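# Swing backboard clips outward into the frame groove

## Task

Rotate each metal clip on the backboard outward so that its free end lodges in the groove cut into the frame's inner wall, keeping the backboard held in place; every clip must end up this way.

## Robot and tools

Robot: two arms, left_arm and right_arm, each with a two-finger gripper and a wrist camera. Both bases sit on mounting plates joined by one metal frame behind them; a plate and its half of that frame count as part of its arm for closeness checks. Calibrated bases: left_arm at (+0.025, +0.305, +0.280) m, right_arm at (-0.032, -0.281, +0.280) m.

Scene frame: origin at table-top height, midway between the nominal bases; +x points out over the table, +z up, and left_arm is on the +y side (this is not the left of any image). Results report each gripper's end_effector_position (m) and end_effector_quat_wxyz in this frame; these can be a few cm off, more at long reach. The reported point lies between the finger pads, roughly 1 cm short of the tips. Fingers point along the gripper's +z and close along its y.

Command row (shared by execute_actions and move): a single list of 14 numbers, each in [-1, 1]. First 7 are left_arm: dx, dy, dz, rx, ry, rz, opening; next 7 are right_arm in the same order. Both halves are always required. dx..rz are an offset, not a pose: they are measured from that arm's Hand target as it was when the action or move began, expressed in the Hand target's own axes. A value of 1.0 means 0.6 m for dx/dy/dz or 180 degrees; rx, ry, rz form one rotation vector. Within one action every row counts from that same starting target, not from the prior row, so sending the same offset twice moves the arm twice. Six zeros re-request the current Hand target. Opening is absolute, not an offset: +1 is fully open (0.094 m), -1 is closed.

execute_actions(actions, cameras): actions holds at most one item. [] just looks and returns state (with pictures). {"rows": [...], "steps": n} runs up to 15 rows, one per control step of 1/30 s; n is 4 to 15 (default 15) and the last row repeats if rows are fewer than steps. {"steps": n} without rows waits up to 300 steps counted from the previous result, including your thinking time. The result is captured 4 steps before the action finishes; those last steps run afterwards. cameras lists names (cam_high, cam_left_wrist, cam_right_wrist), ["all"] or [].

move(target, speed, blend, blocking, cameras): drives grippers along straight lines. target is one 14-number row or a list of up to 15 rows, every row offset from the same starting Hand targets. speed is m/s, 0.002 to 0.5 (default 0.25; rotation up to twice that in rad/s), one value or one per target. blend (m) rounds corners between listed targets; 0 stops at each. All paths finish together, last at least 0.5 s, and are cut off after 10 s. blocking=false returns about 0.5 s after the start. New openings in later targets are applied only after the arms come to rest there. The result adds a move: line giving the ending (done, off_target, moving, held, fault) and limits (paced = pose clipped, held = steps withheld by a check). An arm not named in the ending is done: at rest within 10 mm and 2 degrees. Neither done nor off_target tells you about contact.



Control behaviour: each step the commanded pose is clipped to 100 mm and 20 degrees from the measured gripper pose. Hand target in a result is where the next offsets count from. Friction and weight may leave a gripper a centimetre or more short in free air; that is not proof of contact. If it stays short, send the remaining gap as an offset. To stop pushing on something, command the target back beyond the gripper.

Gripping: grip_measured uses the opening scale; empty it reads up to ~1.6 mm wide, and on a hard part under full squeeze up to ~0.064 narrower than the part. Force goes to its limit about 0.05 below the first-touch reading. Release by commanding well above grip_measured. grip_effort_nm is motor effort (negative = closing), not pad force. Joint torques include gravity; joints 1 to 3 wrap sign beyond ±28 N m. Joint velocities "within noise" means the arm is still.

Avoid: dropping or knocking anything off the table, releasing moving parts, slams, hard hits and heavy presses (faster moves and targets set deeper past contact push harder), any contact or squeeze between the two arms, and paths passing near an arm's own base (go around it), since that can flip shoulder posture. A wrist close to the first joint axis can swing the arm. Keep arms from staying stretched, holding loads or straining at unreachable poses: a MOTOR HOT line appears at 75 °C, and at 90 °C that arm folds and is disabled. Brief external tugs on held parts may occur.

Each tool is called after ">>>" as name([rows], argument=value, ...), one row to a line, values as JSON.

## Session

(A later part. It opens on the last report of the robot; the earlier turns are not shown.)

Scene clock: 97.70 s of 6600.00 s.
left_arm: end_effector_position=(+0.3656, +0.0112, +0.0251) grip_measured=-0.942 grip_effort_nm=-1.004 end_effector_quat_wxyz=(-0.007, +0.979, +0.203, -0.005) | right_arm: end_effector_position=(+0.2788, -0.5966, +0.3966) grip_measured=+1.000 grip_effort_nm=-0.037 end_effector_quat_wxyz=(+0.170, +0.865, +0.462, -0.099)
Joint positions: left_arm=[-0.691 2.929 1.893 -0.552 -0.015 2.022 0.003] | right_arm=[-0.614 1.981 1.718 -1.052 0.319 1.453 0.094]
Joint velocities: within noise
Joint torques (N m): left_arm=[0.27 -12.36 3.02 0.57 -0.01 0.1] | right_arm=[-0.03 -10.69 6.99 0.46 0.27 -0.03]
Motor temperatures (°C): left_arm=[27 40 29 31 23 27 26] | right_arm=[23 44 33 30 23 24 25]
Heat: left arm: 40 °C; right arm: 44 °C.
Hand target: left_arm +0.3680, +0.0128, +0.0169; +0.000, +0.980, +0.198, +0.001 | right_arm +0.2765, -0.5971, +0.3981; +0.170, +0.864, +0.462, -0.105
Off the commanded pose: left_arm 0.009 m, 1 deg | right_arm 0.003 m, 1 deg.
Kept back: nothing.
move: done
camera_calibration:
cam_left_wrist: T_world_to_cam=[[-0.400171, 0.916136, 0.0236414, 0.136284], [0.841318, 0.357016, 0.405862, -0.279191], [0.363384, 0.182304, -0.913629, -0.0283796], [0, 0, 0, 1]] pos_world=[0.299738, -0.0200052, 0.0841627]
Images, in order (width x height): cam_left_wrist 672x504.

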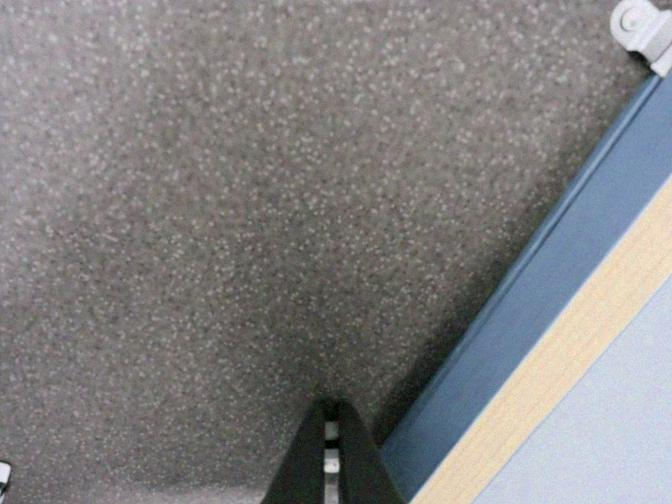

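>>> move([
  [0,0,0,0,0,0,-0.8,0,0,0,0,0,0,1],
  [0,0,-0.11,0,0,0,0.064,0,0,0,0,0,0,1],
  [0.0175,-0.0264,-0.11,0,0,-0.45,0.064,0,0,0,0,0,0,1],
  [0.0175,-0.0264,-0.055,0,0,-0.866,0.064,0,0,0,0,0,0,1],
], cameras=["cam_left_wrist"], speed=[0.1,0.15,0.4,0.4])

Scene clock: 104.47 s of 6600.00 s.
left_arm: end_effector_position=(+0.3659, +0.0336, +0.0544) grip_measured=+0.061 grip_effort_nm=0.159 end_effector_quat_wxyz=(-0.004, +0.019, +1.000, +0.005) | right_arm: end_effector_position=(+0.2788, -0.5966, +0.3966) grip_measured=+1.000 grip_effort_nm=-0.042 end_effector_quat_wxyz=(+0.170, +0.865, +0.462, -0.099)
Joint positions: left_arm=[-0.653 2.792 1.727 -0.517 -0.016 -0.636 0.05] | right_arm=[-0.614 1.981 1.718 -1.052 0.319 1.453 0.094]
Joint velocities: within noise
Joint torques (N m): left_arm=[0.17 -11.45 5.33 0.29 0 -0.13] | right_arm=[-0.12 -10.56 7.01 0.4 0.3 -0.03]
Motor temperatures (°C): left_arm=[27 41 29 31 23 27 26] | right_arm=[23 44 33 30 23 24 25]
Heat: left arm: 41 °C; right arm: 44 °C.
Hand target: left_arm +0.3715, +0.0315, +0.0499; +0.001, +0.011, +1.000, +0.000 | right_arm +0.2765, -0.5971, +0.3981; +0.170, +0.864, +0.462, -0.105
Off the commanded pose: left_arm 0.007 m, 1 deg | right_arm 0.003 m, 1 deg.
Kept back: nothing.
move: done
camera_calibration:
cam_left_wrist: T_world_to_cam=[[-0.0340548, -0.999418, -0.00179129, 0.0470634], [-0.906967, 0.0301516, 0.420122, 0.350599], [-0.419824, 0.0159318, -0.907466, 0.285999], [0, 0, 0, 1]] pos_world=[0.439654, 0.0319084, 0.112325]
Images, in order (width x height): cam_left_wrist 672x504.

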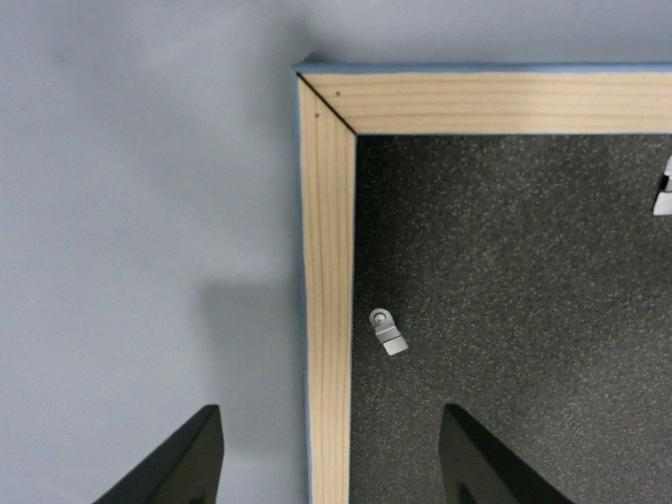

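>>> move(target=[0.0042,0.0022,0.0515,0,0,0,0.064,0,0,0,0,0,0,1], cameras=["cam_left_wrist"], speed=0.12)

>>> zoom_image(camera="cam_left_wrist", region=[250, 274, 480, 504])

Scene clock: 105.60 s of 6600.00 s.
left_arm: end_effector_position=(+0.3650, +0.0339, +0.0246) grip_measured=+0.061 grip_effort_nm=0.164 end_effector_quat_wxyz=(-0.003, +0.017, +1.000, +0.003) | right_arm: end_effector_position=(+0.2788, -0.5966, +0.3966) grip_measured=+1.000 grip_effort_nm=-0.042 end_effector_quat_wxyz=(+0.170, +0.865, +0.462, -0.099)
Joint positions: left_arm=[-0.652 2.88 1.769 -0.468 -0.014 -0.639 0.05] | right_arm=[-0.614 1.981 1.718 -1.052 0.319 1.453 0.094]
Joint velocities: within noise
Joint torques (N m): left_arm=[0.12 -11.36 4.98 0.29 -0.01 -0.12] | right_arm=[0.03 -10.59 6.89 0.42 0.28 -0.05]
Motor temperatures (°C): left_arm=[27 41 29 31 23 27 26] | right_arm=[23 44 33 29 23 24 25]
Heat: left arm: 41 °C; right arm: 44 °C.
Hand target: left_arm +0.3692, +0.0329, +0.0190; +0.001, +0.011, +1.000, +0.000 | right_arm +0.2765, -0.5971, +0.3981; +0.170, +0.864, +0.462, -0.105
Off the commanded pose: left_arm 0.007 m, 1 deg | right_arm 0.003 m, 1 deg.
Kept back: nothing.
move: done
camera_calibration:
cam_left_wrist: T_world_to_cam=[[-0.0305598, -0.999532, 0.00145448, 0.0459022], [-0.907802, 0.0283641, 0.418439, 0.362671], [-0.418285, 0.011467, -0.908244, 0.258245], [0, 0, 0, 1]] pos_world=[0.438656, 0.0326326, 0.0827274]
Images, in order (width x height): cam_left_wrist 672x504.

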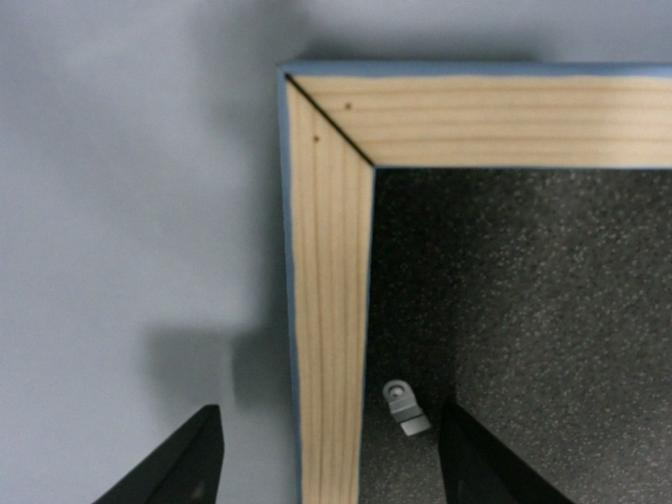

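Scaled by 2.191 from the camera's 672x504 image, which has a finer 960x720 frame.

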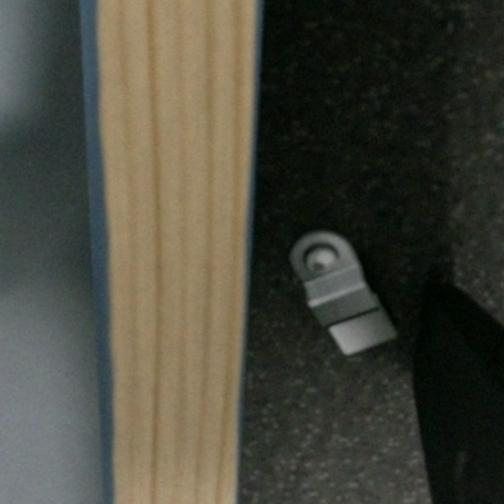

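>>> move(target=[0,0,0,0,0,0,-0.5,0,0,0,0,0,0,1], speed=0.05, cameras=["cam_left_wrist"])

>>> zoom_image(camera="cam_left_wrist", region=[230, 274, 480, 504])

Scene clock: 107.03 s of 6600.00 s.
left_arm: end_effector_position=(+0.3657, +0.0317, +0.0249) grip_measured=-0.496 grip_effort_nm=-0.164 end_effector_quat_wxyz=(-0.003, +0.017, +1.000, -0.002) | right_arm: end_effector_position=(+0.2788, -0.5966, +0.3966) grip_measured=+1.000 grip_effort_nm=-0.032 end_effector_quat_wxyz=(+0.170, +0.865, +0.462, -0.099)
Joint positions: left_arm=[-0.652 2.88 1.771 -0.464 -0.007 -0.639 0.024] | right_arm=[-0.614 1.981 1.718 -1.052 0.319 1.453 0.094]
Joint velocities: within noise
Joint torques (N m): left_arm=[0.12 -11.38 4.86 0.28 -0.08 -0.11] | right_arm=[0.03 -10.56 6.94 0.42 0.29 -0.04]
Motor temperatures (°C): left_arm=[27 41 29 31 23 27 26] | right_arm=[23 44 33 29 23 24 25]
Heat: left arm: 41 °C; right arm: 44 °C.
Hand target: left_arm +0.3692, +0.0329, +0.0190; +0.001, +0.010, +1.000, +0.000 | right_arm +0.2765, -0.5971, +0.3981; +0.170, +0.864, +0.462, -0.105
Off the commanded pose: left_arm 0.007 m, 1 deg | right_arm 0.003 m, 1 deg.
Kept back: nothing.
move: done
camera_calibration:
cam_left_wrist: T_world_to_cam=[[-0.0300529, -0.999489, 0.0109105, 0.0433193], [-0.907927, 0.0318618, 0.417915, 0.363165], [-0.418049, 0.00265362, -0.908421, 0.259026], [0, 0, 0, 1]] pos_world=[0.439315, 0.0310387, 0.0830598]
Images, in order (width x height): cam_left_wrist 672x504.

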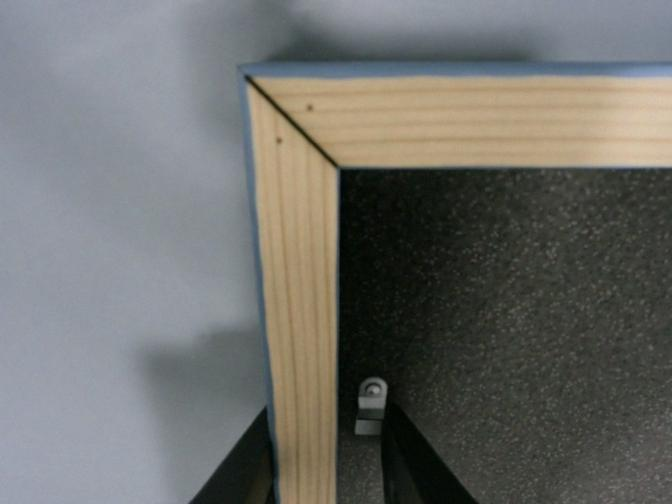

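Scaled by 2.016 from the camera's 672x504 image, which has a finer 960x720 frame.

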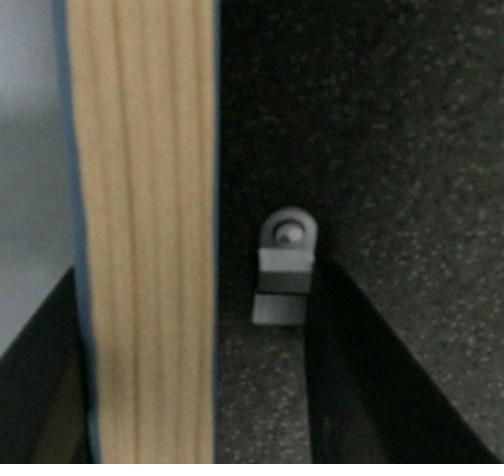

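>>> move(target=[0,0,0,0,0,0,-0.6,0,0,0,0,0,0,1], speed=0.05, cameras=["cam_left_wrist"])

>>> zoom_image(camera="cam_left_wrist", region=[230, 274, 480, 504])

>>> move(target=[0,0,0,0,0,0,-0.66,0,0,0,0,0,0,1], speed=0.05, cameras=["cam_left_wrist"])

>>> zoom_image(camera="cam_left_wrist", region=[230, 274, 480, 504])

Scene clock: 107.97 s of 6600.00 s.
left_arm: end_effector_position=(+0.3658, +0.0329, +0.0249) grip_measured=-0.596 grip_effort_nm=-0.183 end_effector_quat_wxyz=(-0.004, +0.016, +1.000, +0.000) | right_arm: end_effector_position=(+0.2788, -0.5966, +0.3966) grip_measured=+1.000 grip_effort_nm=-0.037 end_effector_quat_wxyz=(+0.170, +0.865, +0.462, -0.099)
Joint positions: left_arm=[-0.651 2.88 1.771 -0.466 -0.01 -0.639 0.019] | right_arm=[-0.614 1.981 1.718 -1.052 0.319 1.453 0.094]
Joint velocities: within noise
Joint torques (N m): left_arm=[0.02 -11.37 4.86 0.29 -0.06 -0.11] | right_arm=[0.12 -10.48 6.93 0.44 0.32 -0.03]
Motor temperatures (°C): left_arm=[27 41 29 31 23 27 26] | right_arm=[23 44 33 29 23 24 25]
Heat: left arm: 41 °C; right arm: 44 °C.
Hand target: left_arm +0.3692, +0.0329, +0.0190; +0.001, +0.011, +1.000, +0.000 | right_arm +0.2765, -0.5971, +0.3981; +0.170, +0.864, +0.462, -0.105
Off the commanded pose: left_arm 0.007 m, 1 deg | right_arm 0.003 m, 1 deg.
Kept back: nothing.
move: done
camera_calibration:
cam_left_wrist: T_world_to_cam=[[-0.0289533, -0.999555, 0.00716279, 0.0441936], [-0.907777, 0.0292933, 0.41843, 0.363224], [-0.418453, 0.00561268, -0.908221, 0.259098], [0, 0, 0, 1]] pos_world=[0.439426, 0.0320797, 0.0830184]
Images, in order (width x height): cam_left_wrist 672x504.

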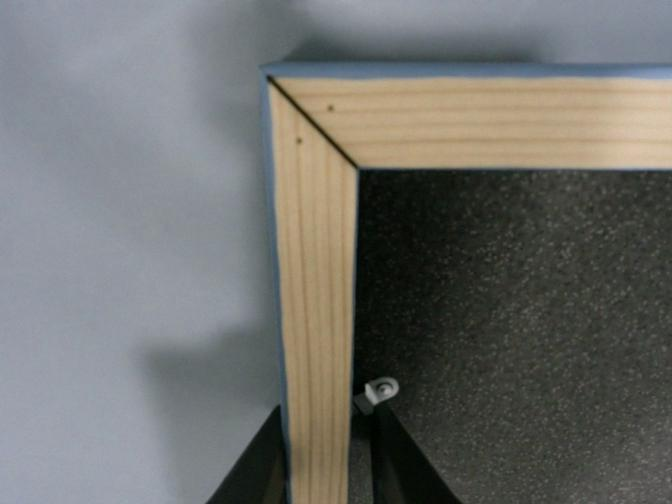

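Scaled by 2.016 from the camera's 672x504 image, which has a finer 960x720 frame.

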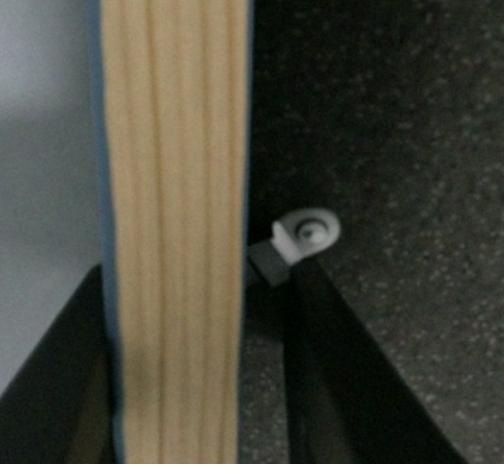

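Scene clock: 108.67 s of 6600.00 s.
left_arm: end_effector_position=(+0.3661, +0.0335, +0.0249) grip_measured=-0.653 grip_effort_nm=-0.344 end_effector_quat_wxyz=(-0.003, +0.016, +1.000, +0.001) | right_arm: end_effector_position=(+0.2788, -0.5966, +0.3966) grip_measured=+1.000 grip_effort_nm=-0.032 end_effector_quat_wxyz=(+0.170, +0.865, +0.462, -0.099)
Joint positions: left_arm=[-0.65 2.88 1.771 -0.467 -0.011 -0.639 0.016] | right_arm=[-0.614 1.981 1.718 -1.052 0.319 1.453 0.094]
Joint velocities: within noise
Joint torques (N m): left_arm=[-0.05 -11.4 4.86 0.3 -0.04 -0.11] | right_arm=[-0.03 -10.4 7.19 0.45 0.31 -0.05]
Motor temperatures (°C): left_arm=[27 42 29 31 23 27 26] | right_arm=[23 44 33 29 23 24 25]
Heat: left arm: 42 °C; right arm: 44 °C.
Hand target: left_arm +0.3692, +0.0329, +0.0190; +0.001, +0.010, +1.000, +0.000 | right_arm +0.2765, -0.5971, +0.3981; +0.170, +0.864, +0.462, -0.105
Off the commanded pose: left_arm 0.007 m, 1 deg | right_arm 0.003 m, 1 deg.
Kept back: nothing.
move: done
camera_calibration:
cam_left_wrist: T_world_to_cam=[[-0.0282126, -0.999587, 0.00539982, 0.0445647], [-0.908165, 0.0278886, 0.417681, 0.363727], [-0.41766, 0.00687995, -0.908578, 0.25891], [0, 0, 0, 1]] pos_world=[0.439718, 0.0326212, 0.0830766]
Images, in order (width x height): cam_left_wrist 672x504.

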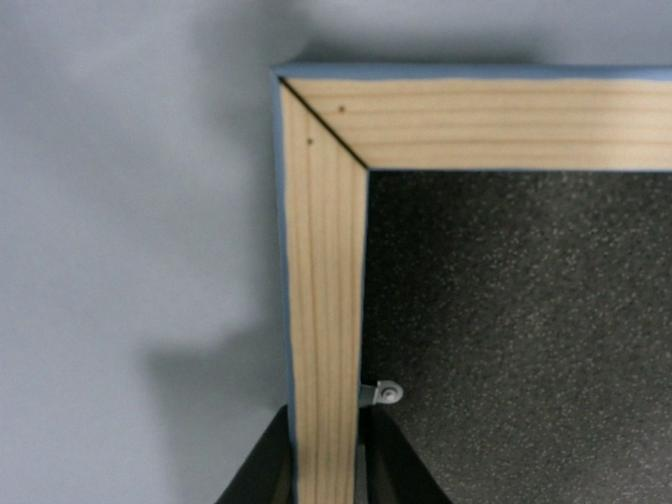

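Scaled by 2.016 from the camera's 672x504 image, which has a finer 960x720 frame.

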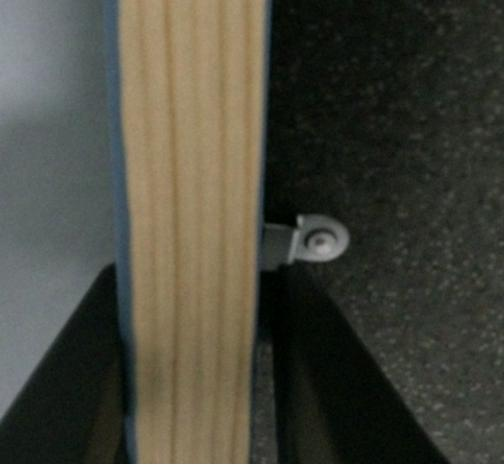

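>>> move([
  [0,0,-0.08,0,0,0,0.064,0,0,0,0,0,0,1],
  [-0.0277,-0.271,-0.08,0,0,0,0.064,0,0,0,0,0,0,1],
  [-0.0277,-0.271,-0.035,0,0,0,0.064,0,0,0,0,0,0,1],
], speed=[0.12,0.2,0.08], cameras=["cam_left_wrist"])

>>> zoom_image(camera="cam_left_wrist", region=[180, 254, 430, 504])

Scene clock: 111.53 s of 6600.00 s.
left_arm: end_effector_position=(+0.3844, -0.1348, +0.0519) grip_measured=+0.061 grip_effort_nm=0.168 end_effector_quat_wxyz=(+0.075, +0.016, +0.993, -0.091) | right_arm: end_effector_position=(+0.2788, -0.5966, +0.3966) grip_measured=+1.000 grip_effort_nm=-0.042 end_effector_quat_wxyz=(+0.170, +0.865, +0.462, -0.099)
Joint positions: left_arm=[-0.864 3.118 2.419 -0.637 -0.011 -0.85 0.05] | right_arm=[-0.614 1.981 1.718 -1.052 0.319 1.453 0.094]
Joint velocities: within noise
Joint torques (N m): left_arm=[-0.12 -14.11 4.25 0.68 -0.04 -0.11] | right_arm=[-0.05 -10.67 7.08 0.44 0.28 -0.04]
Motor temperatures (°C): left_arm=[27 42 29 31 23 27 26] | right_arm=[23 45 33 29 23 24 25]
Heat: left arm: 42 °C; right arm: 45 °C.
Hand target: left_arm +0.3822, -0.1301, +0.0401; +0.001, +0.011, +1.000, +0.000 | right_arm +0.2765, -0.5971, +0.3981; +0.170, +0.864, +0.462, -0.105
Off the commanded pose: left_arm 0.013 m, 13 deg | right_arm 0.003 m, 1 deg.
joint sent to its limit (left arm) — joint 2 (shoulder), upper limit.
Kept back: nothing.
move: off_target (left_arm)
camera_calibration:
cam_left_wrist: T_world_to_cam=[[-0.0426074, -0.981786, 0.18515, -0.124643], [-0.960919, 0.0910059, 0.261442, 0.410716], [-0.27353, -0.166775, -0.947295, 0.215396], [0, 0, 0, 1]] pos_world=[0.448271, -0.123828, 0.119743]
Images, in order (width x height): cam_left_wrist 672x504.

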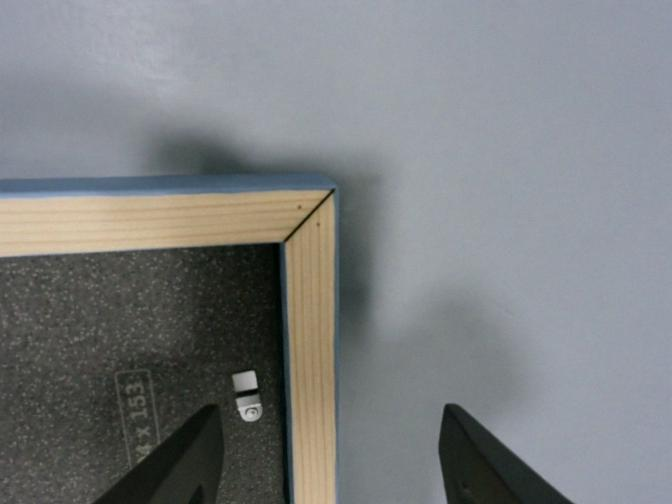

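Scaled by 2.016 from the camera's 672x504 image, which has a finer 960x720 frame.

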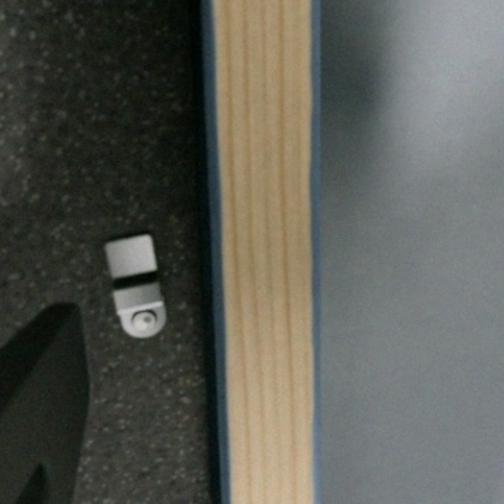

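>>> move([
  [0,0,-0.2,0,0,0,0.064,0,0,0,0,0,0,1],
  [0.145,0.547,-0.333,0,0,0,0.064,0,0,0,0,0,0,1],
], speed=0.25, blend=0.05, cameras=[])

>>> move(target=[0,0,0,0,0,0,0.064,0.828,-0.338,0.072,-0.080,0.133,-0.669,0.064], speed=0.3)

Scene clock: 114.97 s of 6600.00 s.
left_arm: end_effector_position=(+0.3007, +0.2017, +0.2360) grip_measured=+0.061 grip_effort_nm=0.164 end_effector_quat_wxyz=(-0.010, +0.004, +1.000, +0.005) | right_arm: end_effector_position=(+0.2788, -0.5966, +0.3966) grip_measured=+1.000 grip_effort_nm=-0.027 end_effector_quat_wxyz=(+0.170, +0.865, +0.462, -0.099)
Joint positions: left_arm=[-0.348 1.903 0.966 -0.652 -0.015 -0.361 0.05] | right_arm=[-0.614 1.981 1.718 -1.052 0.319 1.453 0.094]
Joint velocities: within noise
Joint torques (N m): left_arm=[-0.38 -9.88 3.19 0.29 0.02 0.04] | right_arm=[0.02 -10.52 6.98 0.45 0.27 -0.01]
Motor temperatures (°C): left_arm=[27 42 29 31 23 27 26] | right_arm=[23 45 33 29 23 24 25]
Heat: left arm: 42 °C; right arm: 45 °C.
Hand target: left_arm +0.3019, +0.2000, +0.2397; +0.001, +0.010, +1.000, +0.000 | right_arm +0.2765, -0.5971, +0.3981; +0.170, +0.864, +0.462, -0.105
Off the commanded pose: left_arm 0.004 m, 2 deg | right_arm 0.003 m, 1 deg.
Kept back: nothing.
move: done
No camera images: "cameras" was empty.

Scene clock: 119.10 s of 6600.00 s.
left_arm: end_effector_position=(+0.3011, +0.2015, +0.2360) grip_measured=+0.061 grip_effort_nm=0.168 end_effector_quat_wxyz=(-0.009, +0.005, +1.000, +0.005) | right_arm: end_effector_position=(+0.3841, -0.1307, +0.1598) grip_measured=+0.066 grip_effort_nm=-0.115 end_effector_quat_wxyz=(+0.015, +0.016, +1.000, +0.001)
Joint positions: left_arm=[-0.348 1.903 0.966 -0.65 -0.015 -0.358 0.05] | right_arm=[0.403 2.493 1.627 -0.671 0.022 0.382 0.05]
Joint velocities: within noise
Joint torques (N m): left_arm=[-0.36 -9.89 3.18 0.29 0.02 0.03] | right_arm=[-0.14 -10.45 7.19 -0.01 -0.04 0.03]
Motor temperatures (°C): left_arm=[27 42 29 31 23 27 26] | right_arm=[23 44 33 29 23 24 25]
Heat: left arm: 42 °C; right arm: 44 °C.
Hand target: left_arm +0.3019, +0.2000, +0.2397; +0.001, +0.011, +1.000, +0.000 | right_arm +0.3800, -0.1303, +0.1508; +0.000, +0.012, +1.000, +0.000
Off the commanded pose: left_arm 0.004 m, 1 deg | right_arm 0.010 m, 2 deg.
Kept back: nothing.
move: done
camera_calibration:
cam_left_wrist: T_world_to_cam=[[-0.00703865, -0.999972, -0.00249628, 0.205095], [-0.903364, 0.00528811, 0.428841, 0.212327], [-0.428816, 0.00527352, -0.903376, 0.424865], [0, 0, 0, 1]] pos_world=[0.375441, 0.201726, 0.293271]
cam_right_wrist: T_world_to_cam=[[-0.0277489, -0.999596, -0.00608489, -0.117953], [-0.91124, 0.0227927, 0.411245, 0.324241], [-0.41094, 0.0169564, -0.911505, 0.391203], [0, 0, 0, 1]] pos_world=[0.45295, -0.131929, 0.222523]

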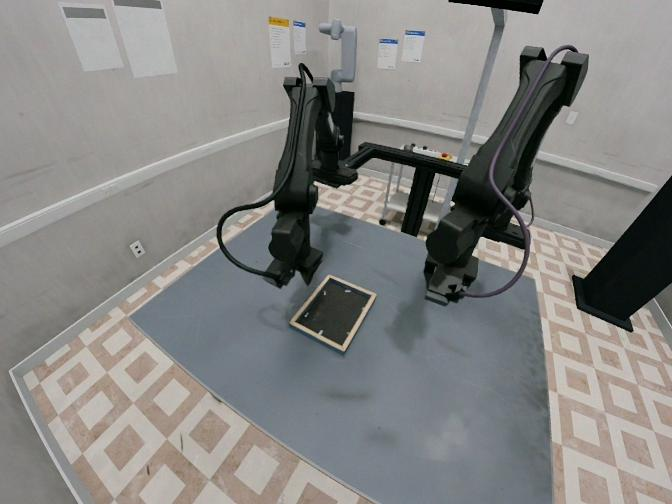

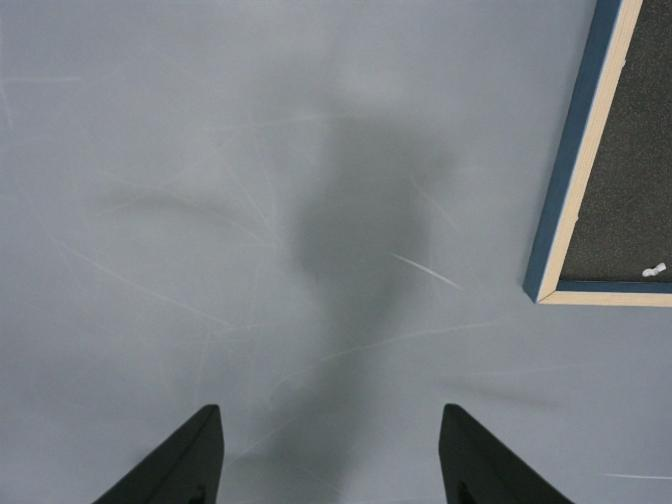

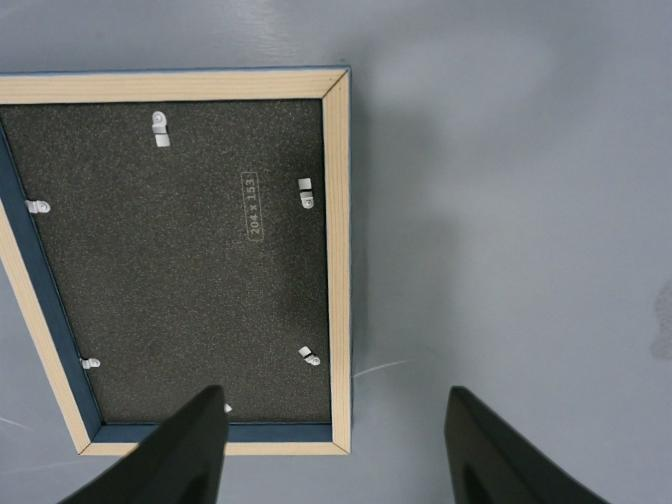

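>>> move(target=[0,0,0,0,0,0,0.064,-0.019,0.003,0.151,0,0,0,0.064], speed=0.12, cameras=["cam_right_wrist"])

>>> zoom_image(camera="cam_right_wrist", region=[180, 254, 430, 504])

Scene clock: 121.03 s of 6600.00 s.
left_arm: end_effector_position=(+0.3012, +0.2015, +0.2360) grip_measured=+0.061 grip_effort_nm=0.168 end_effector_quat_wxyz=(-0.009, +0.005, +1.000, +0.005) | right_arm: end_effector_position=(+0.3898, -0.1273, +0.0695) grip_measured=+0.066 grip_effort_nm=-0.120 end_effector_quat_wxyz=(+0.002, +0.011, +1.000, -0.004)
Joint positions: left_arm=[-0.348 1.903 0.966 -0.649 -0.015 -0.358 0.05] | right_arm=[0.403 2.772 1.773 -0.567 0.022 0.371 0.05]
Joint velocities: within noise
Joint torques (N m): left_arm=[-0.4 -9.88 3.18 0.29 0.02 0.03] | right_arm=[-0.5 -11.22 6.37 0.22 -0.05 -0.09]
Motor temperatures (°C): left_arm=[27 42 29 31 23 27 26] | right_arm=[23 44 33 29 23 24 25]
Heat: left arm: 42 °C; right arm: 44 °C.
Hand target: left_arm +0.3019, +0.2000, +0.2397; +0.001, +0.010, +1.000, +0.000 | right_arm +0.3915, -0.1288, +0.0602; +0.000, +0.012, +1.000, +0.000
Off the commanded pose: left_arm 0.004 m, 1 deg | right_arm 0.010 m, 0 deg.
Kept back: nothing.
move: done
camera_calibration:
cam_right_wrist: T_world_to_cam=[[-0.0167069, -0.999851, 0.00443011, -0.119993], [-0.899698, 0.0169661, 0.436182, 0.359559], [-0.436192, 0.00330151, -0.899848, 0.318498], [0, 0, 0, 1]] pos_world=[0.460416, -0.127126, 0.130298]
Images, in order (width x height): cam_right_wrist 672x504.

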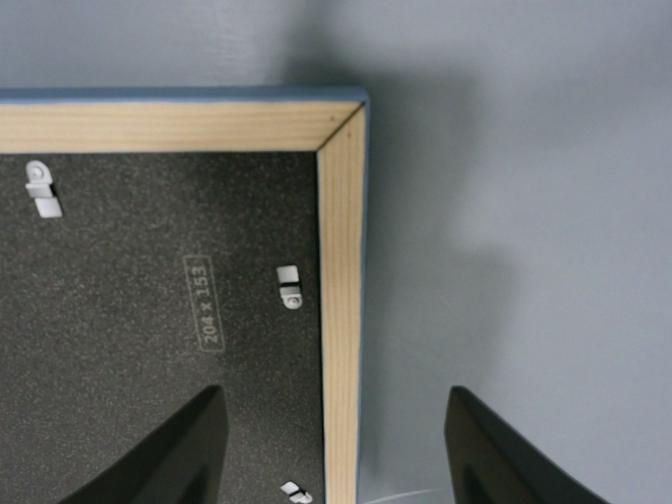

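Scaled by 2.016 from the camera's 672x504 image, which has a finer 960x720 frame.

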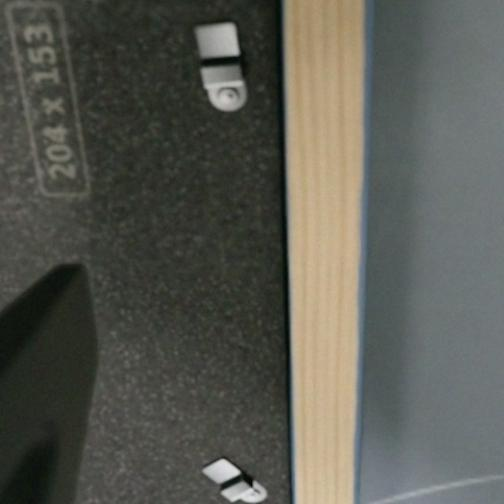

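>>> move(target=[0,0,0,0,0,0,0.064,-0.0058,-0.0023,0.042,0,0,0,0.064], speed=0.06, cameras=["cam_right_wrist"])

>>> zoom_image(camera="cam_right_wrist", region=[210, 254, 460, 504])

Scene clock: 122.40 s of 6600.00 s.
left_arm: end_effector_position=(+0.3012, +0.2015, +0.2360) grip_measured=+0.061 grip_effort_nm=0.168 end_effector_quat_wxyz=(-0.009, +0.005, +1.000, +0.005) | right_arm: end_effector_position=(+0.3949, -0.1288, +0.0456) grip_measured=+0.066 grip_effort_nm=-0.115 end_effector_quat_wxyz=(+0.003, +0.011, +1.000, -0.004)
Joint positions: left_arm=[-0.348 1.903 0.966 -0.649 -0.015 -0.358 0.05] | right_arm=[0.396 2.854 1.836 -0.545 0.022 0.365 0.05]
Joint velocities: within noise
Joint torques (N m): left_arm=[-0.38 -9.87 3.19 0.3 0.02 0.03] | right_arm=[-0.36 -11.23 6.22 0.21 -0.04 -0.1]
Motor temperatures (°C): left_arm=[27 41 29 31 23 27 26] | right_arm=[23 44 33 29 23 24 25]
Heat: left arm: 41 °C; right arm: 44 °C.
Hand target: left_arm +0.3019, +0.2000, +0.2397; +0.001, +0.010, +1.000, +0.000 | right_arm +0.3949, -0.1302, +0.0350; +0.000, +0.012, +1.000, +0.000
Off the commanded pose: left_arm 0.004 m, 1 deg | right_arm 0.011 m, 1 deg.
Kept back: nothing.
move: off_target (right_arm)
camera_calibration:
cam_right_wrist: T_world_to_cam=[[-0.0182763, -0.999827, 0.00357567, -0.120655], [-0.900708, 0.0180167, 0.434052, 0.375204], [-0.434041, 0.00471222, -0.900881, 0.298548], [0, 0, 0, 1]] pos_world=[0.465326, -0.128801, 0.10653]
Images, in order (width x height): cam_right_wrist 672x504.

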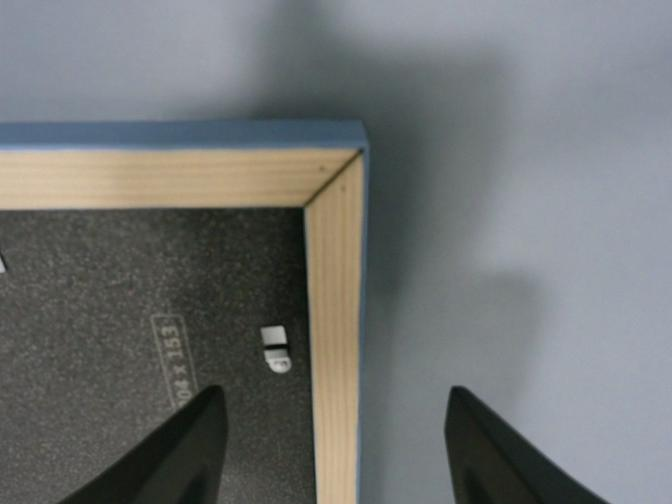

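Scaled by 2.016 from the camera's 672x504 image, which has a finer 960x720 frame.

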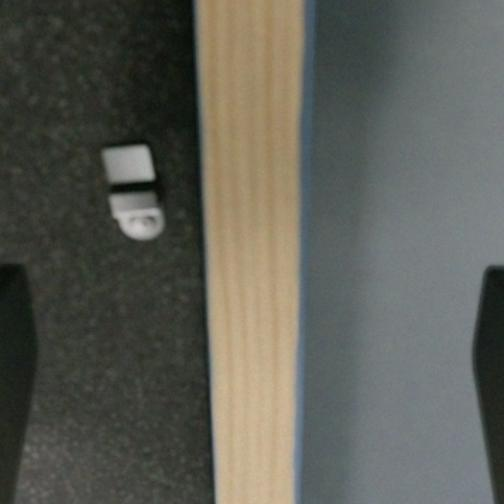

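>>> move(target=[0,0,0,0,0,0,0.064,0.004,0.001,0.0217,0,0,0,0.064], speed=0.05, cameras=["cam_right_wrist"])

>>> zoom_image(camera="cam_right_wrist", region=[210, 254, 460, 504])

Scene clock: 123.60 s of 6600.00 s.
left_arm: end_effector_position=(+0.3012, +0.2015, +0.2360) grip_measured=+0.061 grip_effort_nm=0.164 end_effector_quat_wxyz=(-0.009, +0.005, +1.000, +0.005) | right_arm: end_effector_position=(+0.3934, -0.1291, +0.0332) grip_measured=+0.066 grip_effort_nm=-0.115 end_effector_quat_wxyz=(+0.003, +0.011, +1.000, -0.004)
Joint positions: left_arm=[-0.348 1.903 0.966 -0.649 -0.015 -0.358 0.05] | right_arm=[0.396 2.888 1.848 -0.523 0.022 0.365 0.05]
Joint velocities: within noise
Joint torques (N m): left_arm=[-0.36 -9.88 3.21 0.29 0.02 0.03] | right_arm=[-0.21 -11.29 6.26 0.21 -0.06 -0.05]
Motor temperatures (°C): left_arm=[27 41 29 30 23 27 26] | right_arm=[23 43 33 29 23 24 25]
Heat: left arm: 41 °C; right arm: 43 °C.
Hand target: left_arm +0.3019, +0.2000, +0.2397; +0.001, +0.011, +1.000, +0.000 | right_arm +0.3925, -0.1296, +0.0220; +0.000, +0.012, +1.000, +0.000
Off the commanded pose: left_arm 0.004 m, 1 deg | right_arm 0.011 m, 1 deg.
Kept back: nothing.
move: off_target (right_arm)
camera_calibration:
cam_right_wrist: T_world_to_cam=[[-0.0179011, -0.999834, 0.00344333, -0.121128], [-0.900869, 0.0176229, 0.433733, 0.379307], [-0.433721, 0.00466229, -0.901035, 0.286626], [0, 0, 0, 1]] pos_world=[0.463854, -0.129129, 0.0941592]
Images, in order (width x height): cam_right_wrist 672x504.

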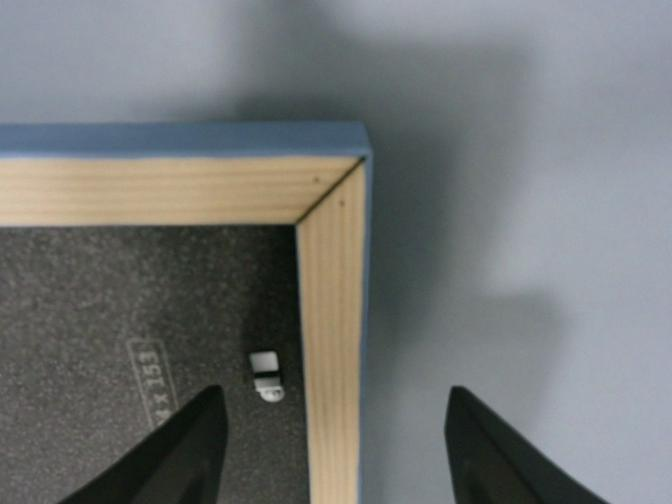

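Scaled by 2.016 from the camera's 672x504 image, which has a finer 960x720 frame.

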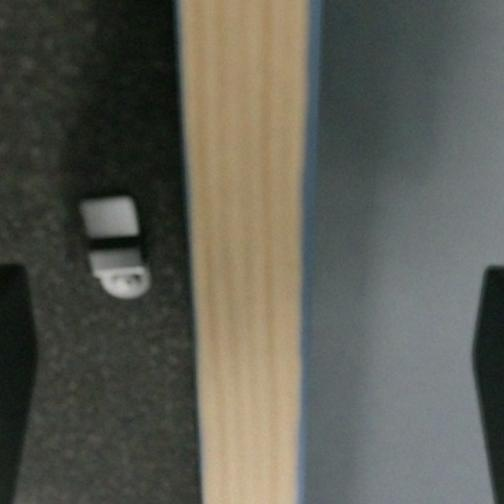

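>>> move(target=[0,0,0,0,0,0,0.064,0.001,0.001,0.009,0,0,0,0.064], speed=0.04, cameras=["cam_right_wrist"])

>>> zoom_image(camera="cam_right_wrist", region=[210, 254, 460, 504])

Scene clock: 124.83 s of 6600.00 s.
left_arm: end_effector_position=(+0.3013, +0.2014, +0.2360) grip_measured=+0.061 grip_effort_nm=0.159 end_effector_quat_wxyz=(-0.009, +0.005, +1.000, +0.005) | right_arm: end_effector_position=(+0.3930, -0.1292, +0.0281) grip_measured=+0.066 grip_effort_nm=-0.115 end_effector_quat_wxyz=(+0.003, +0.011, +1.000, -0.004)
Joint positions: left_arm=[-0.348 1.903 0.966 -0.649 -0.015 -0.358 0.05] | right_arm=[0.396 2.902 1.856 -0.517 0.022 0.365 0.05]
Joint velocities: within noise
Joint torques (N m): left_arm=[-0.39 -9.88 3.19 0.29 0.02 0.03] | right_arm=[-0.06 -10.91 6.32 0.25 -0.05 -0.01]
Motor temperatures (°C): left_arm=[27 41 29 30 23 27 26] | right_arm=[23 43 33 29 23 24 25]
Heat: left arm: 41 °C; right arm: 43 °C.
Hand target: left_arm +0.3019, +0.2000, +0.2397; +0.001, +0.011, +1.000, +0.000 | right_arm +0.3920, -0.1290, +0.0166; +0.000, +0.012, +1.000, +0.000
Off the commanded pose: left_arm 0.004 m, 1 deg | right_arm 0.012 m, 1 deg.
Kept back: nothing.
move: off_target (right_arm)
camera_calibration:
cam_right_wrist: T_world_to_cam=[[-0.0178949, -0.999833, 0.00357785, -0.121199], [-0.900713, 0.0176741, 0.434054, 0.381054], [-0.434045, 0.00454472, -0.90088, 0.282045], [0, 0, 0, 1]] pos_world=[0.463472, -0.129196, 0.0891239]
Images, in order (width x height): cam_right_wrist 672x504.

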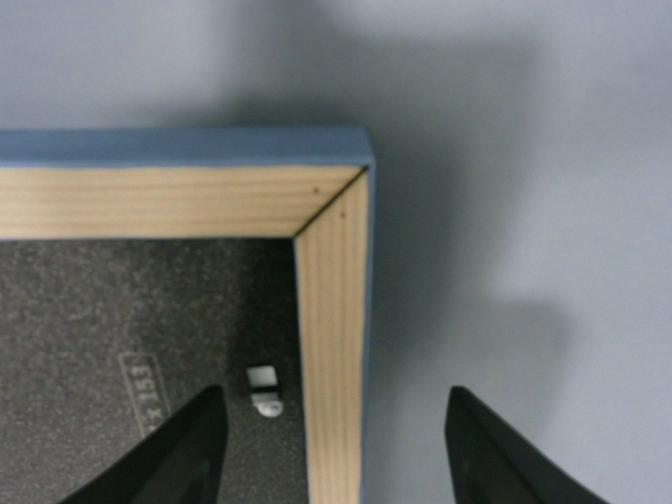

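Scaled by 2.016 from the camera's 672x504 image, which has a finer 960x720 frame.

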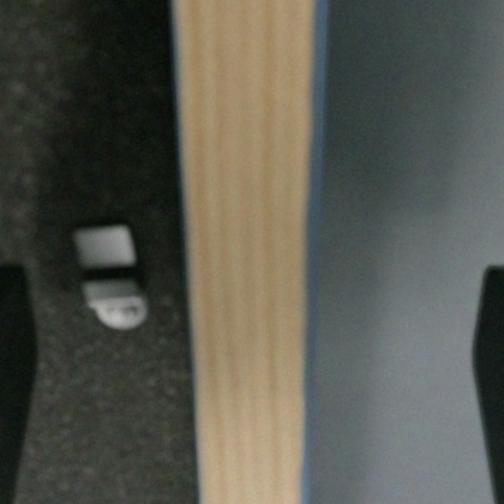

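>>> move(target=[0,0,0,0,0,0,0.064,0,0,0.0058,0,0,0,0.064], speed=0.03, cameras=[])

>>> move(target=[0,0,0,0,0,0,0.064,0,0,0.003,0,0,0,0.064], speed=0.03, cameras=["cam_right_wrist"])

>>> zoom_image(camera="cam_right_wrist", region=[210, 254, 460, 504])

Scene clock: 125.77 s of 6600.00 s.
left_arm: end_effector_position=(+0.3013, +0.2014, +0.2360) grip_measured=+0.061 grip_effort_nm=0.164 end_effector_quat_wxyz=(-0.009, +0.005, +1.000, +0.005) | right_arm: end_effector_position=(+0.3934, -0.1290, +0.0248) grip_measured=+0.066 grip_effort_nm=-0.115 end_effector_quat_wxyz=(+0.003, +0.011, +1.000, -0.004)
Joint positions: left_arm=[-0.348 1.903 0.966 -0.649 -0.015 -0.358 0.05] | right_arm=[0.396 2.913 1.864 -0.513 0.022 0.365 0.05]
Joint velocities: within noise
Joint torques (N m): left_arm=[-0.36 -9.87 3.21 0.29 0.02 0.03] | right_arm=[-0.1 -10.93 6.09 0.24 -0.05 0.01]
Motor temperatures (°C): left_arm=[27 41 29 30 23 27 26] | right_arm=[23 43 33 29 23 24 25]
Heat: left arm: 41 °C; right arm: 43 °C.
Hand target: left_arm +0.3019, +0.2000, +0.2397; +0.001, +0.011, +1.000, +0.000 | right_arm +0.3919, -0.1290, +0.0130; +0.000, +0.012, +1.000, +0.000
Off the commanded pose: left_arm 0.004 m, 1 deg | right_arm 0.012 m, 1 deg.
Kept back: nothing.
move: off_target (right_arm)
No camera images: "cameras" was empty.

Scene clock: 126.47 s of 6600.00 s.
left_arm: end_effector_position=(+0.3013, +0.2014, +0.2360) grip_measured=+0.061 grip_effort_nm=0.168 end_effector_quat_wxyz=(-0.009, +0.005, +1.000, +0.005) | right_arm: end_effector_position=(+0.3939, -0.1288, +0.0233) grip_measured=+0.066 grip_effort_nm=-0.120 end_effector_quat_wxyz=(+0.004, +0.011, +1.000, -0.003)
Joint positions: left_arm=[-0.348 1.903 0.966 -0.649 -0.015 -0.358 0.05] | right_arm=[0.396 2.919 1.869 -0.511 0.022 0.365 0.05]
Joint velocities: within noise
Joint torques (N m): left_arm=[-0.38 -9.88 3.18 0.29 0.02 0.03] | right_arm=[-0.13 -10.92 6.3 0.2 -0.03 -0.02]
Motor temperatures (°C): left_arm=[27 41 28 30 23 27 26] | right_arm=[23 43 33 29 23 24 25]
Heat: left arm: 41 °C; right arm: 43 °C.
Hand target: left_arm +0.3019, +0.2000, +0.2397; +0.001, +0.011, +1.000, +0.000 | right_arm +0.3919, -0.1290, +0.0112; +0.000, +0.012, +1.000, +0.000
Off the commanded pose: left_arm 0.004 m, 1 deg | right_arm 0.012 m, 1 deg.
Kept back: nothing.
move: off_target (right_arm)
camera_calibration:
cam_right_wrist: T_world_to_cam=[[-0.0179372, -0.999836, 0.00263613, -0.120731], [-0.901802, 0.017317, 0.431803, 0.384406], [-0.431778, 0.0053681, -0.901964, 0.277348], [0, 0, 0, 1]] pos_world=[0.464245, -0.128856, 0.0844882]
Images, in order (width x height): cam_right_wrist 672x504.

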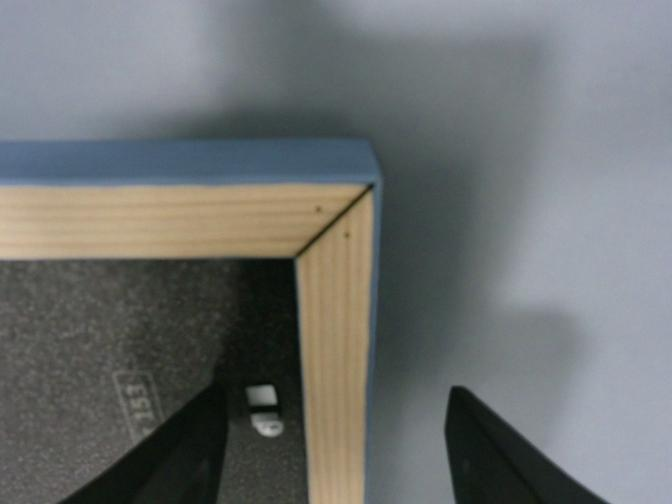

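Scaled by 2.016 from the camera's 672x504 image, which has a finer 960x720 frame.

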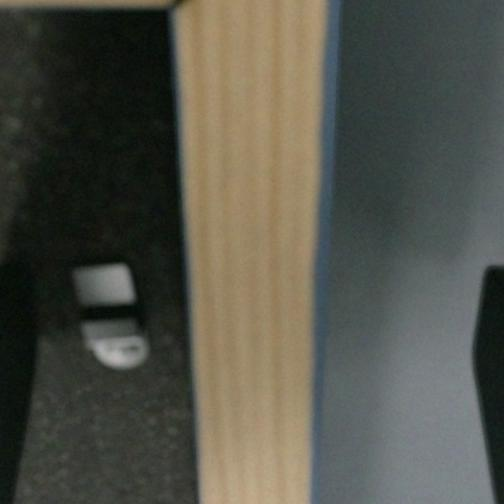

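>>> move(target=[0,0,0,0,0,0,0.064,0.0045,0,0.0015,0,0,0,0.064], speed=0.03, cameras=[])

>>> move(target=[0,0,0,0,0,0,0.064,0,0,0,0,0,0,-0.5], speed=0.03, cameras=["cam_right_wrist"])

>>> zoom_image(camera="cam_right_wrist", region=[210, 254, 460, 504])

Scene clock: 127.43 s of 6600.00 s.
left_arm: end_effector_position=(+0.3013, +0.2014, +0.2360) grip_measured=+0.061 grip_effort_nm=0.164 end_effector_quat_wxyz=(-0.009, +0.005, +1.000, +0.005) | right_arm: end_effector_position=(+0.3964, -0.1279, +0.0234) grip_measured=+0.066 grip_effort_nm=-0.110 end_effector_quat_wxyz=(+0.009, +0.011, +1.000, -0.001)
Joint positions: left_arm=[-0.348 1.903 0.966 -0.649 -0.015 -0.358 0.05] | right_arm=[0.396 2.919 1.869 -0.501 0.022 0.365 0.05]
Joint velocities: within noise
Joint torques (N m): left_arm=[-0.36 -9.88 3.18 0.29 0.02 0.04] | right_arm=[0.03 -11.4 4.77 0.21 -0.03 -0.03]
Motor temperatures (°C): left_arm=[27 41 28 30 23 27 26] | right_arm=[23 43 33 29 23 24 25]
Heat: left arm: 41 °C; right arm: 43 °C.
Hand target: left_arm +0.3019, +0.2000, +0.2397; +0.001, +0.011, +1.000, +0.000 | right_arm +0.3892, -0.1289, +0.0103; +0.000, +0.012, +1.000, +0.000
Off the commanded pose: left_arm 0.004 m, 1 deg | right_arm 0.015 m, 1 deg.
Kept back: nothing.
move: off_target (right_arm)
No camera images: "cameras" was empty.

Scene clock: 128.13 s of 6600.00 s.
left_arm: end_effector_position=(+0.3013, +0.2014, +0.2360) grip_measured=+0.061 grip_effort_nm=0.164 end_effector_quat_wxyz=(-0.009, +0.005, +1.000, +0.005) | right_arm: end_effector_position=(+0.3968, -0.1271, +0.0234) grip_measured=-0.498 grip_effort_nm=-0.154 end_effector_quat_wxyz=(+0.009, +0.012, +1.000, +0.001)
Joint positions: left_arm=[-0.348 1.903 0.966 -0.649 -0.015 -0.358 0.05] | right_arm=[0.395 2.919 1.869 -0.498 0.017 0.365 0.024]
Joint velocities: within noise
Joint torques (N m): left_arm=[-0.36 -9.88 3.18 0.29 0.01 0.03] | right_arm=[0.14 -11.3 4.92 0.21 -0.03 0.02]
Motor temperatures (°C): left_arm=[27 41 28 30 23 27 26] | right_arm=[23 43 33 29 23 24 25]
Heat: left arm: 41 °C; right arm: 43 °C.
Hand target: left_arm +0.3019, +0.2000, +0.2397; +0.001, +0.011, +1.000, +0.000 | right_arm +0.3892, -0.1291, +0.0103; +0.000, +0.012, +1.000, +0.000
Off the commanded pose: left_arm 0.004 m, 1 deg | right_arm 0.015 m, 1 deg.
Kept back: nothing.
move: off_target (right_arm)
camera_calibration:
cam_right_wrist: T_world_to_cam=[[-0.0187941, -0.999804, -0.00622601, -0.118418], [-0.906347, 0.0144077, 0.422287, 0.388597], [-0.422115, 0.0135795, -0.906441, 0.275984], [0, 0, 0, 1]] pos_world=[0.466475, -0.127742, 0.0853264]
Images, in order (width x height): cam_right_wrist 672x504.

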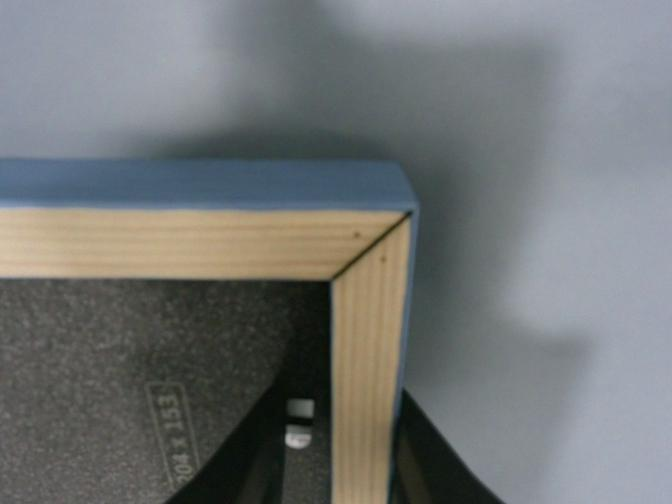

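Scaled by 2.016 from the camera's 672x504 image, which has a finer 960x720 frame.

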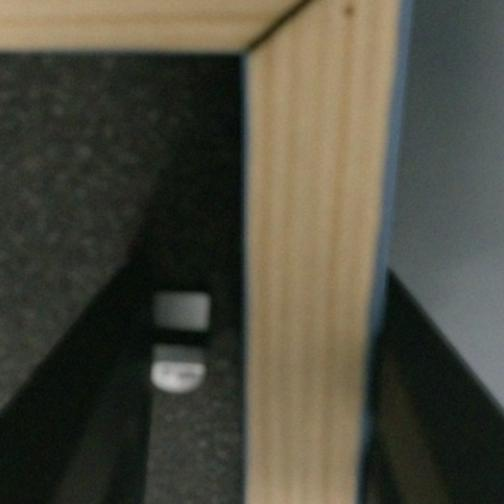

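>>> move([
  [0,0,0,0,0,0,0.064,0,0,-0.03,0,0,0,-0.4],
  [0,0,0,0,0,0,0.064,0.001,0.001,-0.0045,0,0,0,-0.4],
], speed=0.04, cameras=[])

>>> move(target=[0,0,0,0,0,0,0.064,0,0,0,0,0,0,-0.5], speed=0.03, cameras=["cam_right_wrist"])

>>> zoom_image(camera="cam_right_wrist", region=[210, 254, 460, 504])

Scene clock: 129.80 s of 6600.00 s.
left_arm: end_effector_position=(+0.3014, +0.2014, +0.2360) grip_measured=+0.061 grip_effort_nm=0.164 end_effector_quat_wxyz=(-0.009, +0.005, +1.000, +0.005) | right_arm: end_effector_position=(+0.3918, -0.1287, +0.0222) grip_measured=-0.401 grip_effort_nm=0.046 end_effector_quat_wxyz=(+0.004, +0.012, +1.000, +0.000)
Joint positions: left_arm=[-0.348 1.903 0.966 -0.649 -0.015 -0.358 0.05] | right_arm=[0.395 2.915 1.853 -0.497 0.017 0.365 0.028]
Joint velocities: within noise
Joint torques (N m): left_arm=[-0.36 -9.89 3.18 0.29 0.02 0.03] | right_arm=[0.08 -11.78 5.53 0.17 0.01 0.02]
Motor temperatures (°C): left_arm=[27 41 28 30 23 27 26] | right_arm=[23 44 33 29 23 24 25]
Heat: left arm: 41 °C; right arm: 44 °C.
Hand target: left_arm +0.3019, +0.1999, +0.2397; +0.001, +0.011, +1.000, +0.000 | right_arm +0.3886, -0.1285, +0.0130; +0.000, +0.012, +1.000, +0.000
Off the commanded pose: left_arm 0.004 m, 1 deg | right_arm 0.010 m, 0 deg.
Kept back: nothing.
move: done
No camera images: "cameras" was empty.

Scene clock: 130.50 s of 6600.00 s.
left_arm: end_effector_position=(+0.3014, +0.2014, +0.2360) grip_measured=+0.061 grip_effort_nm=0.164 end_effector_quat_wxyz=(-0.009, +0.005, +1.000, +0.005) | right_arm: end_effector_position=(+0.3918, -0.1276, +0.0222) grip_measured=-0.497 grip_effort_nm=-0.173 end_effector_quat_wxyz=(+0.004, +0.012, +1.000, +0.002)
Joint positions: left_arm=[-0.348 1.903 0.966 -0.649 -0.015 -0.358 0.05] | right_arm=[0.395 2.915 1.853 -0.496 0.011 0.365 0.024]
Joint velocities: within noise
Joint torques (N m): left_arm=[-0.39 -9.88 3.19 0.29 0.02 0.03] | right_arm=[0.32 -11.7 5.6 0.16 0.01 0]
Motor temperatures (°C): left_arm=[27 41 28 30 23 27 26] | right_arm=[23 43 33 29 23 24 25]
Heat: left arm: 41 °C; right arm: 43 °C.
Hand target: left_arm +0.3019, +0.2000, +0.2397; +0.001, +0.011, +1.000, +0.000 | right_arm +0.3886, -0.1285, +0.0130; +0.000, +0.012, +1.000, +0.000
Off the commanded pose: left_arm 0.004 m, 1 deg | right_arm 0.010 m, 1 deg.
Kept back: nothing.
move: done
camera_calibration:
cam_right_wrist: T_world_to_cam=[[-0.0190465, -0.99978, -0.00879407, -0.118907], [-0.901421, 0.0133663, 0.432738, 0.382283], [-0.432525, 0.0161693, -0.901477, 0.277039], [0, 0, 0, 1]] pos_world=[0.46216, -0.12847, 0.0832705]
Images, in order (width x height): cam_right_wrist 672x504.

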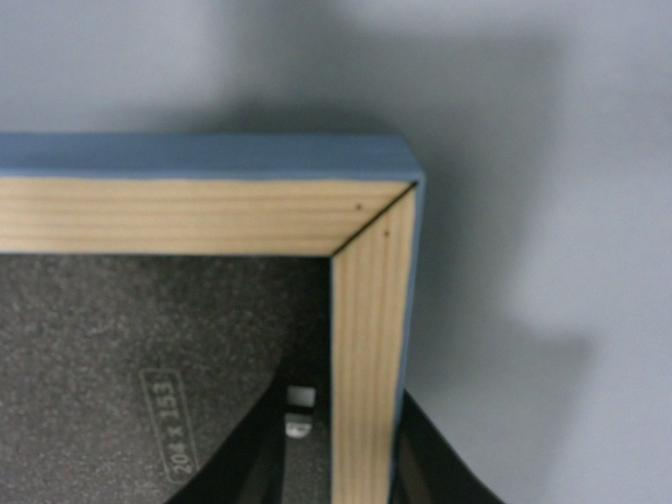

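Scaled by 2.016 from the camera's 672x504 image, which has a finer 960x720 frame.

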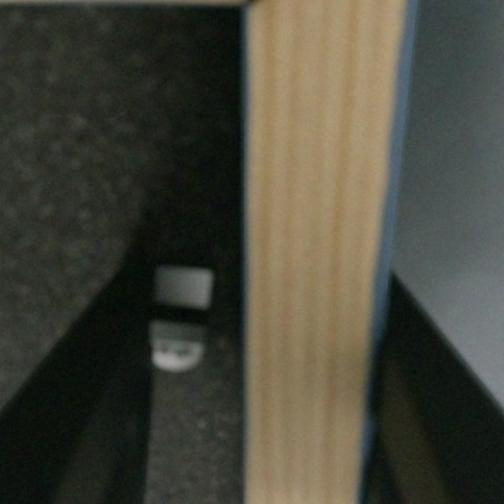

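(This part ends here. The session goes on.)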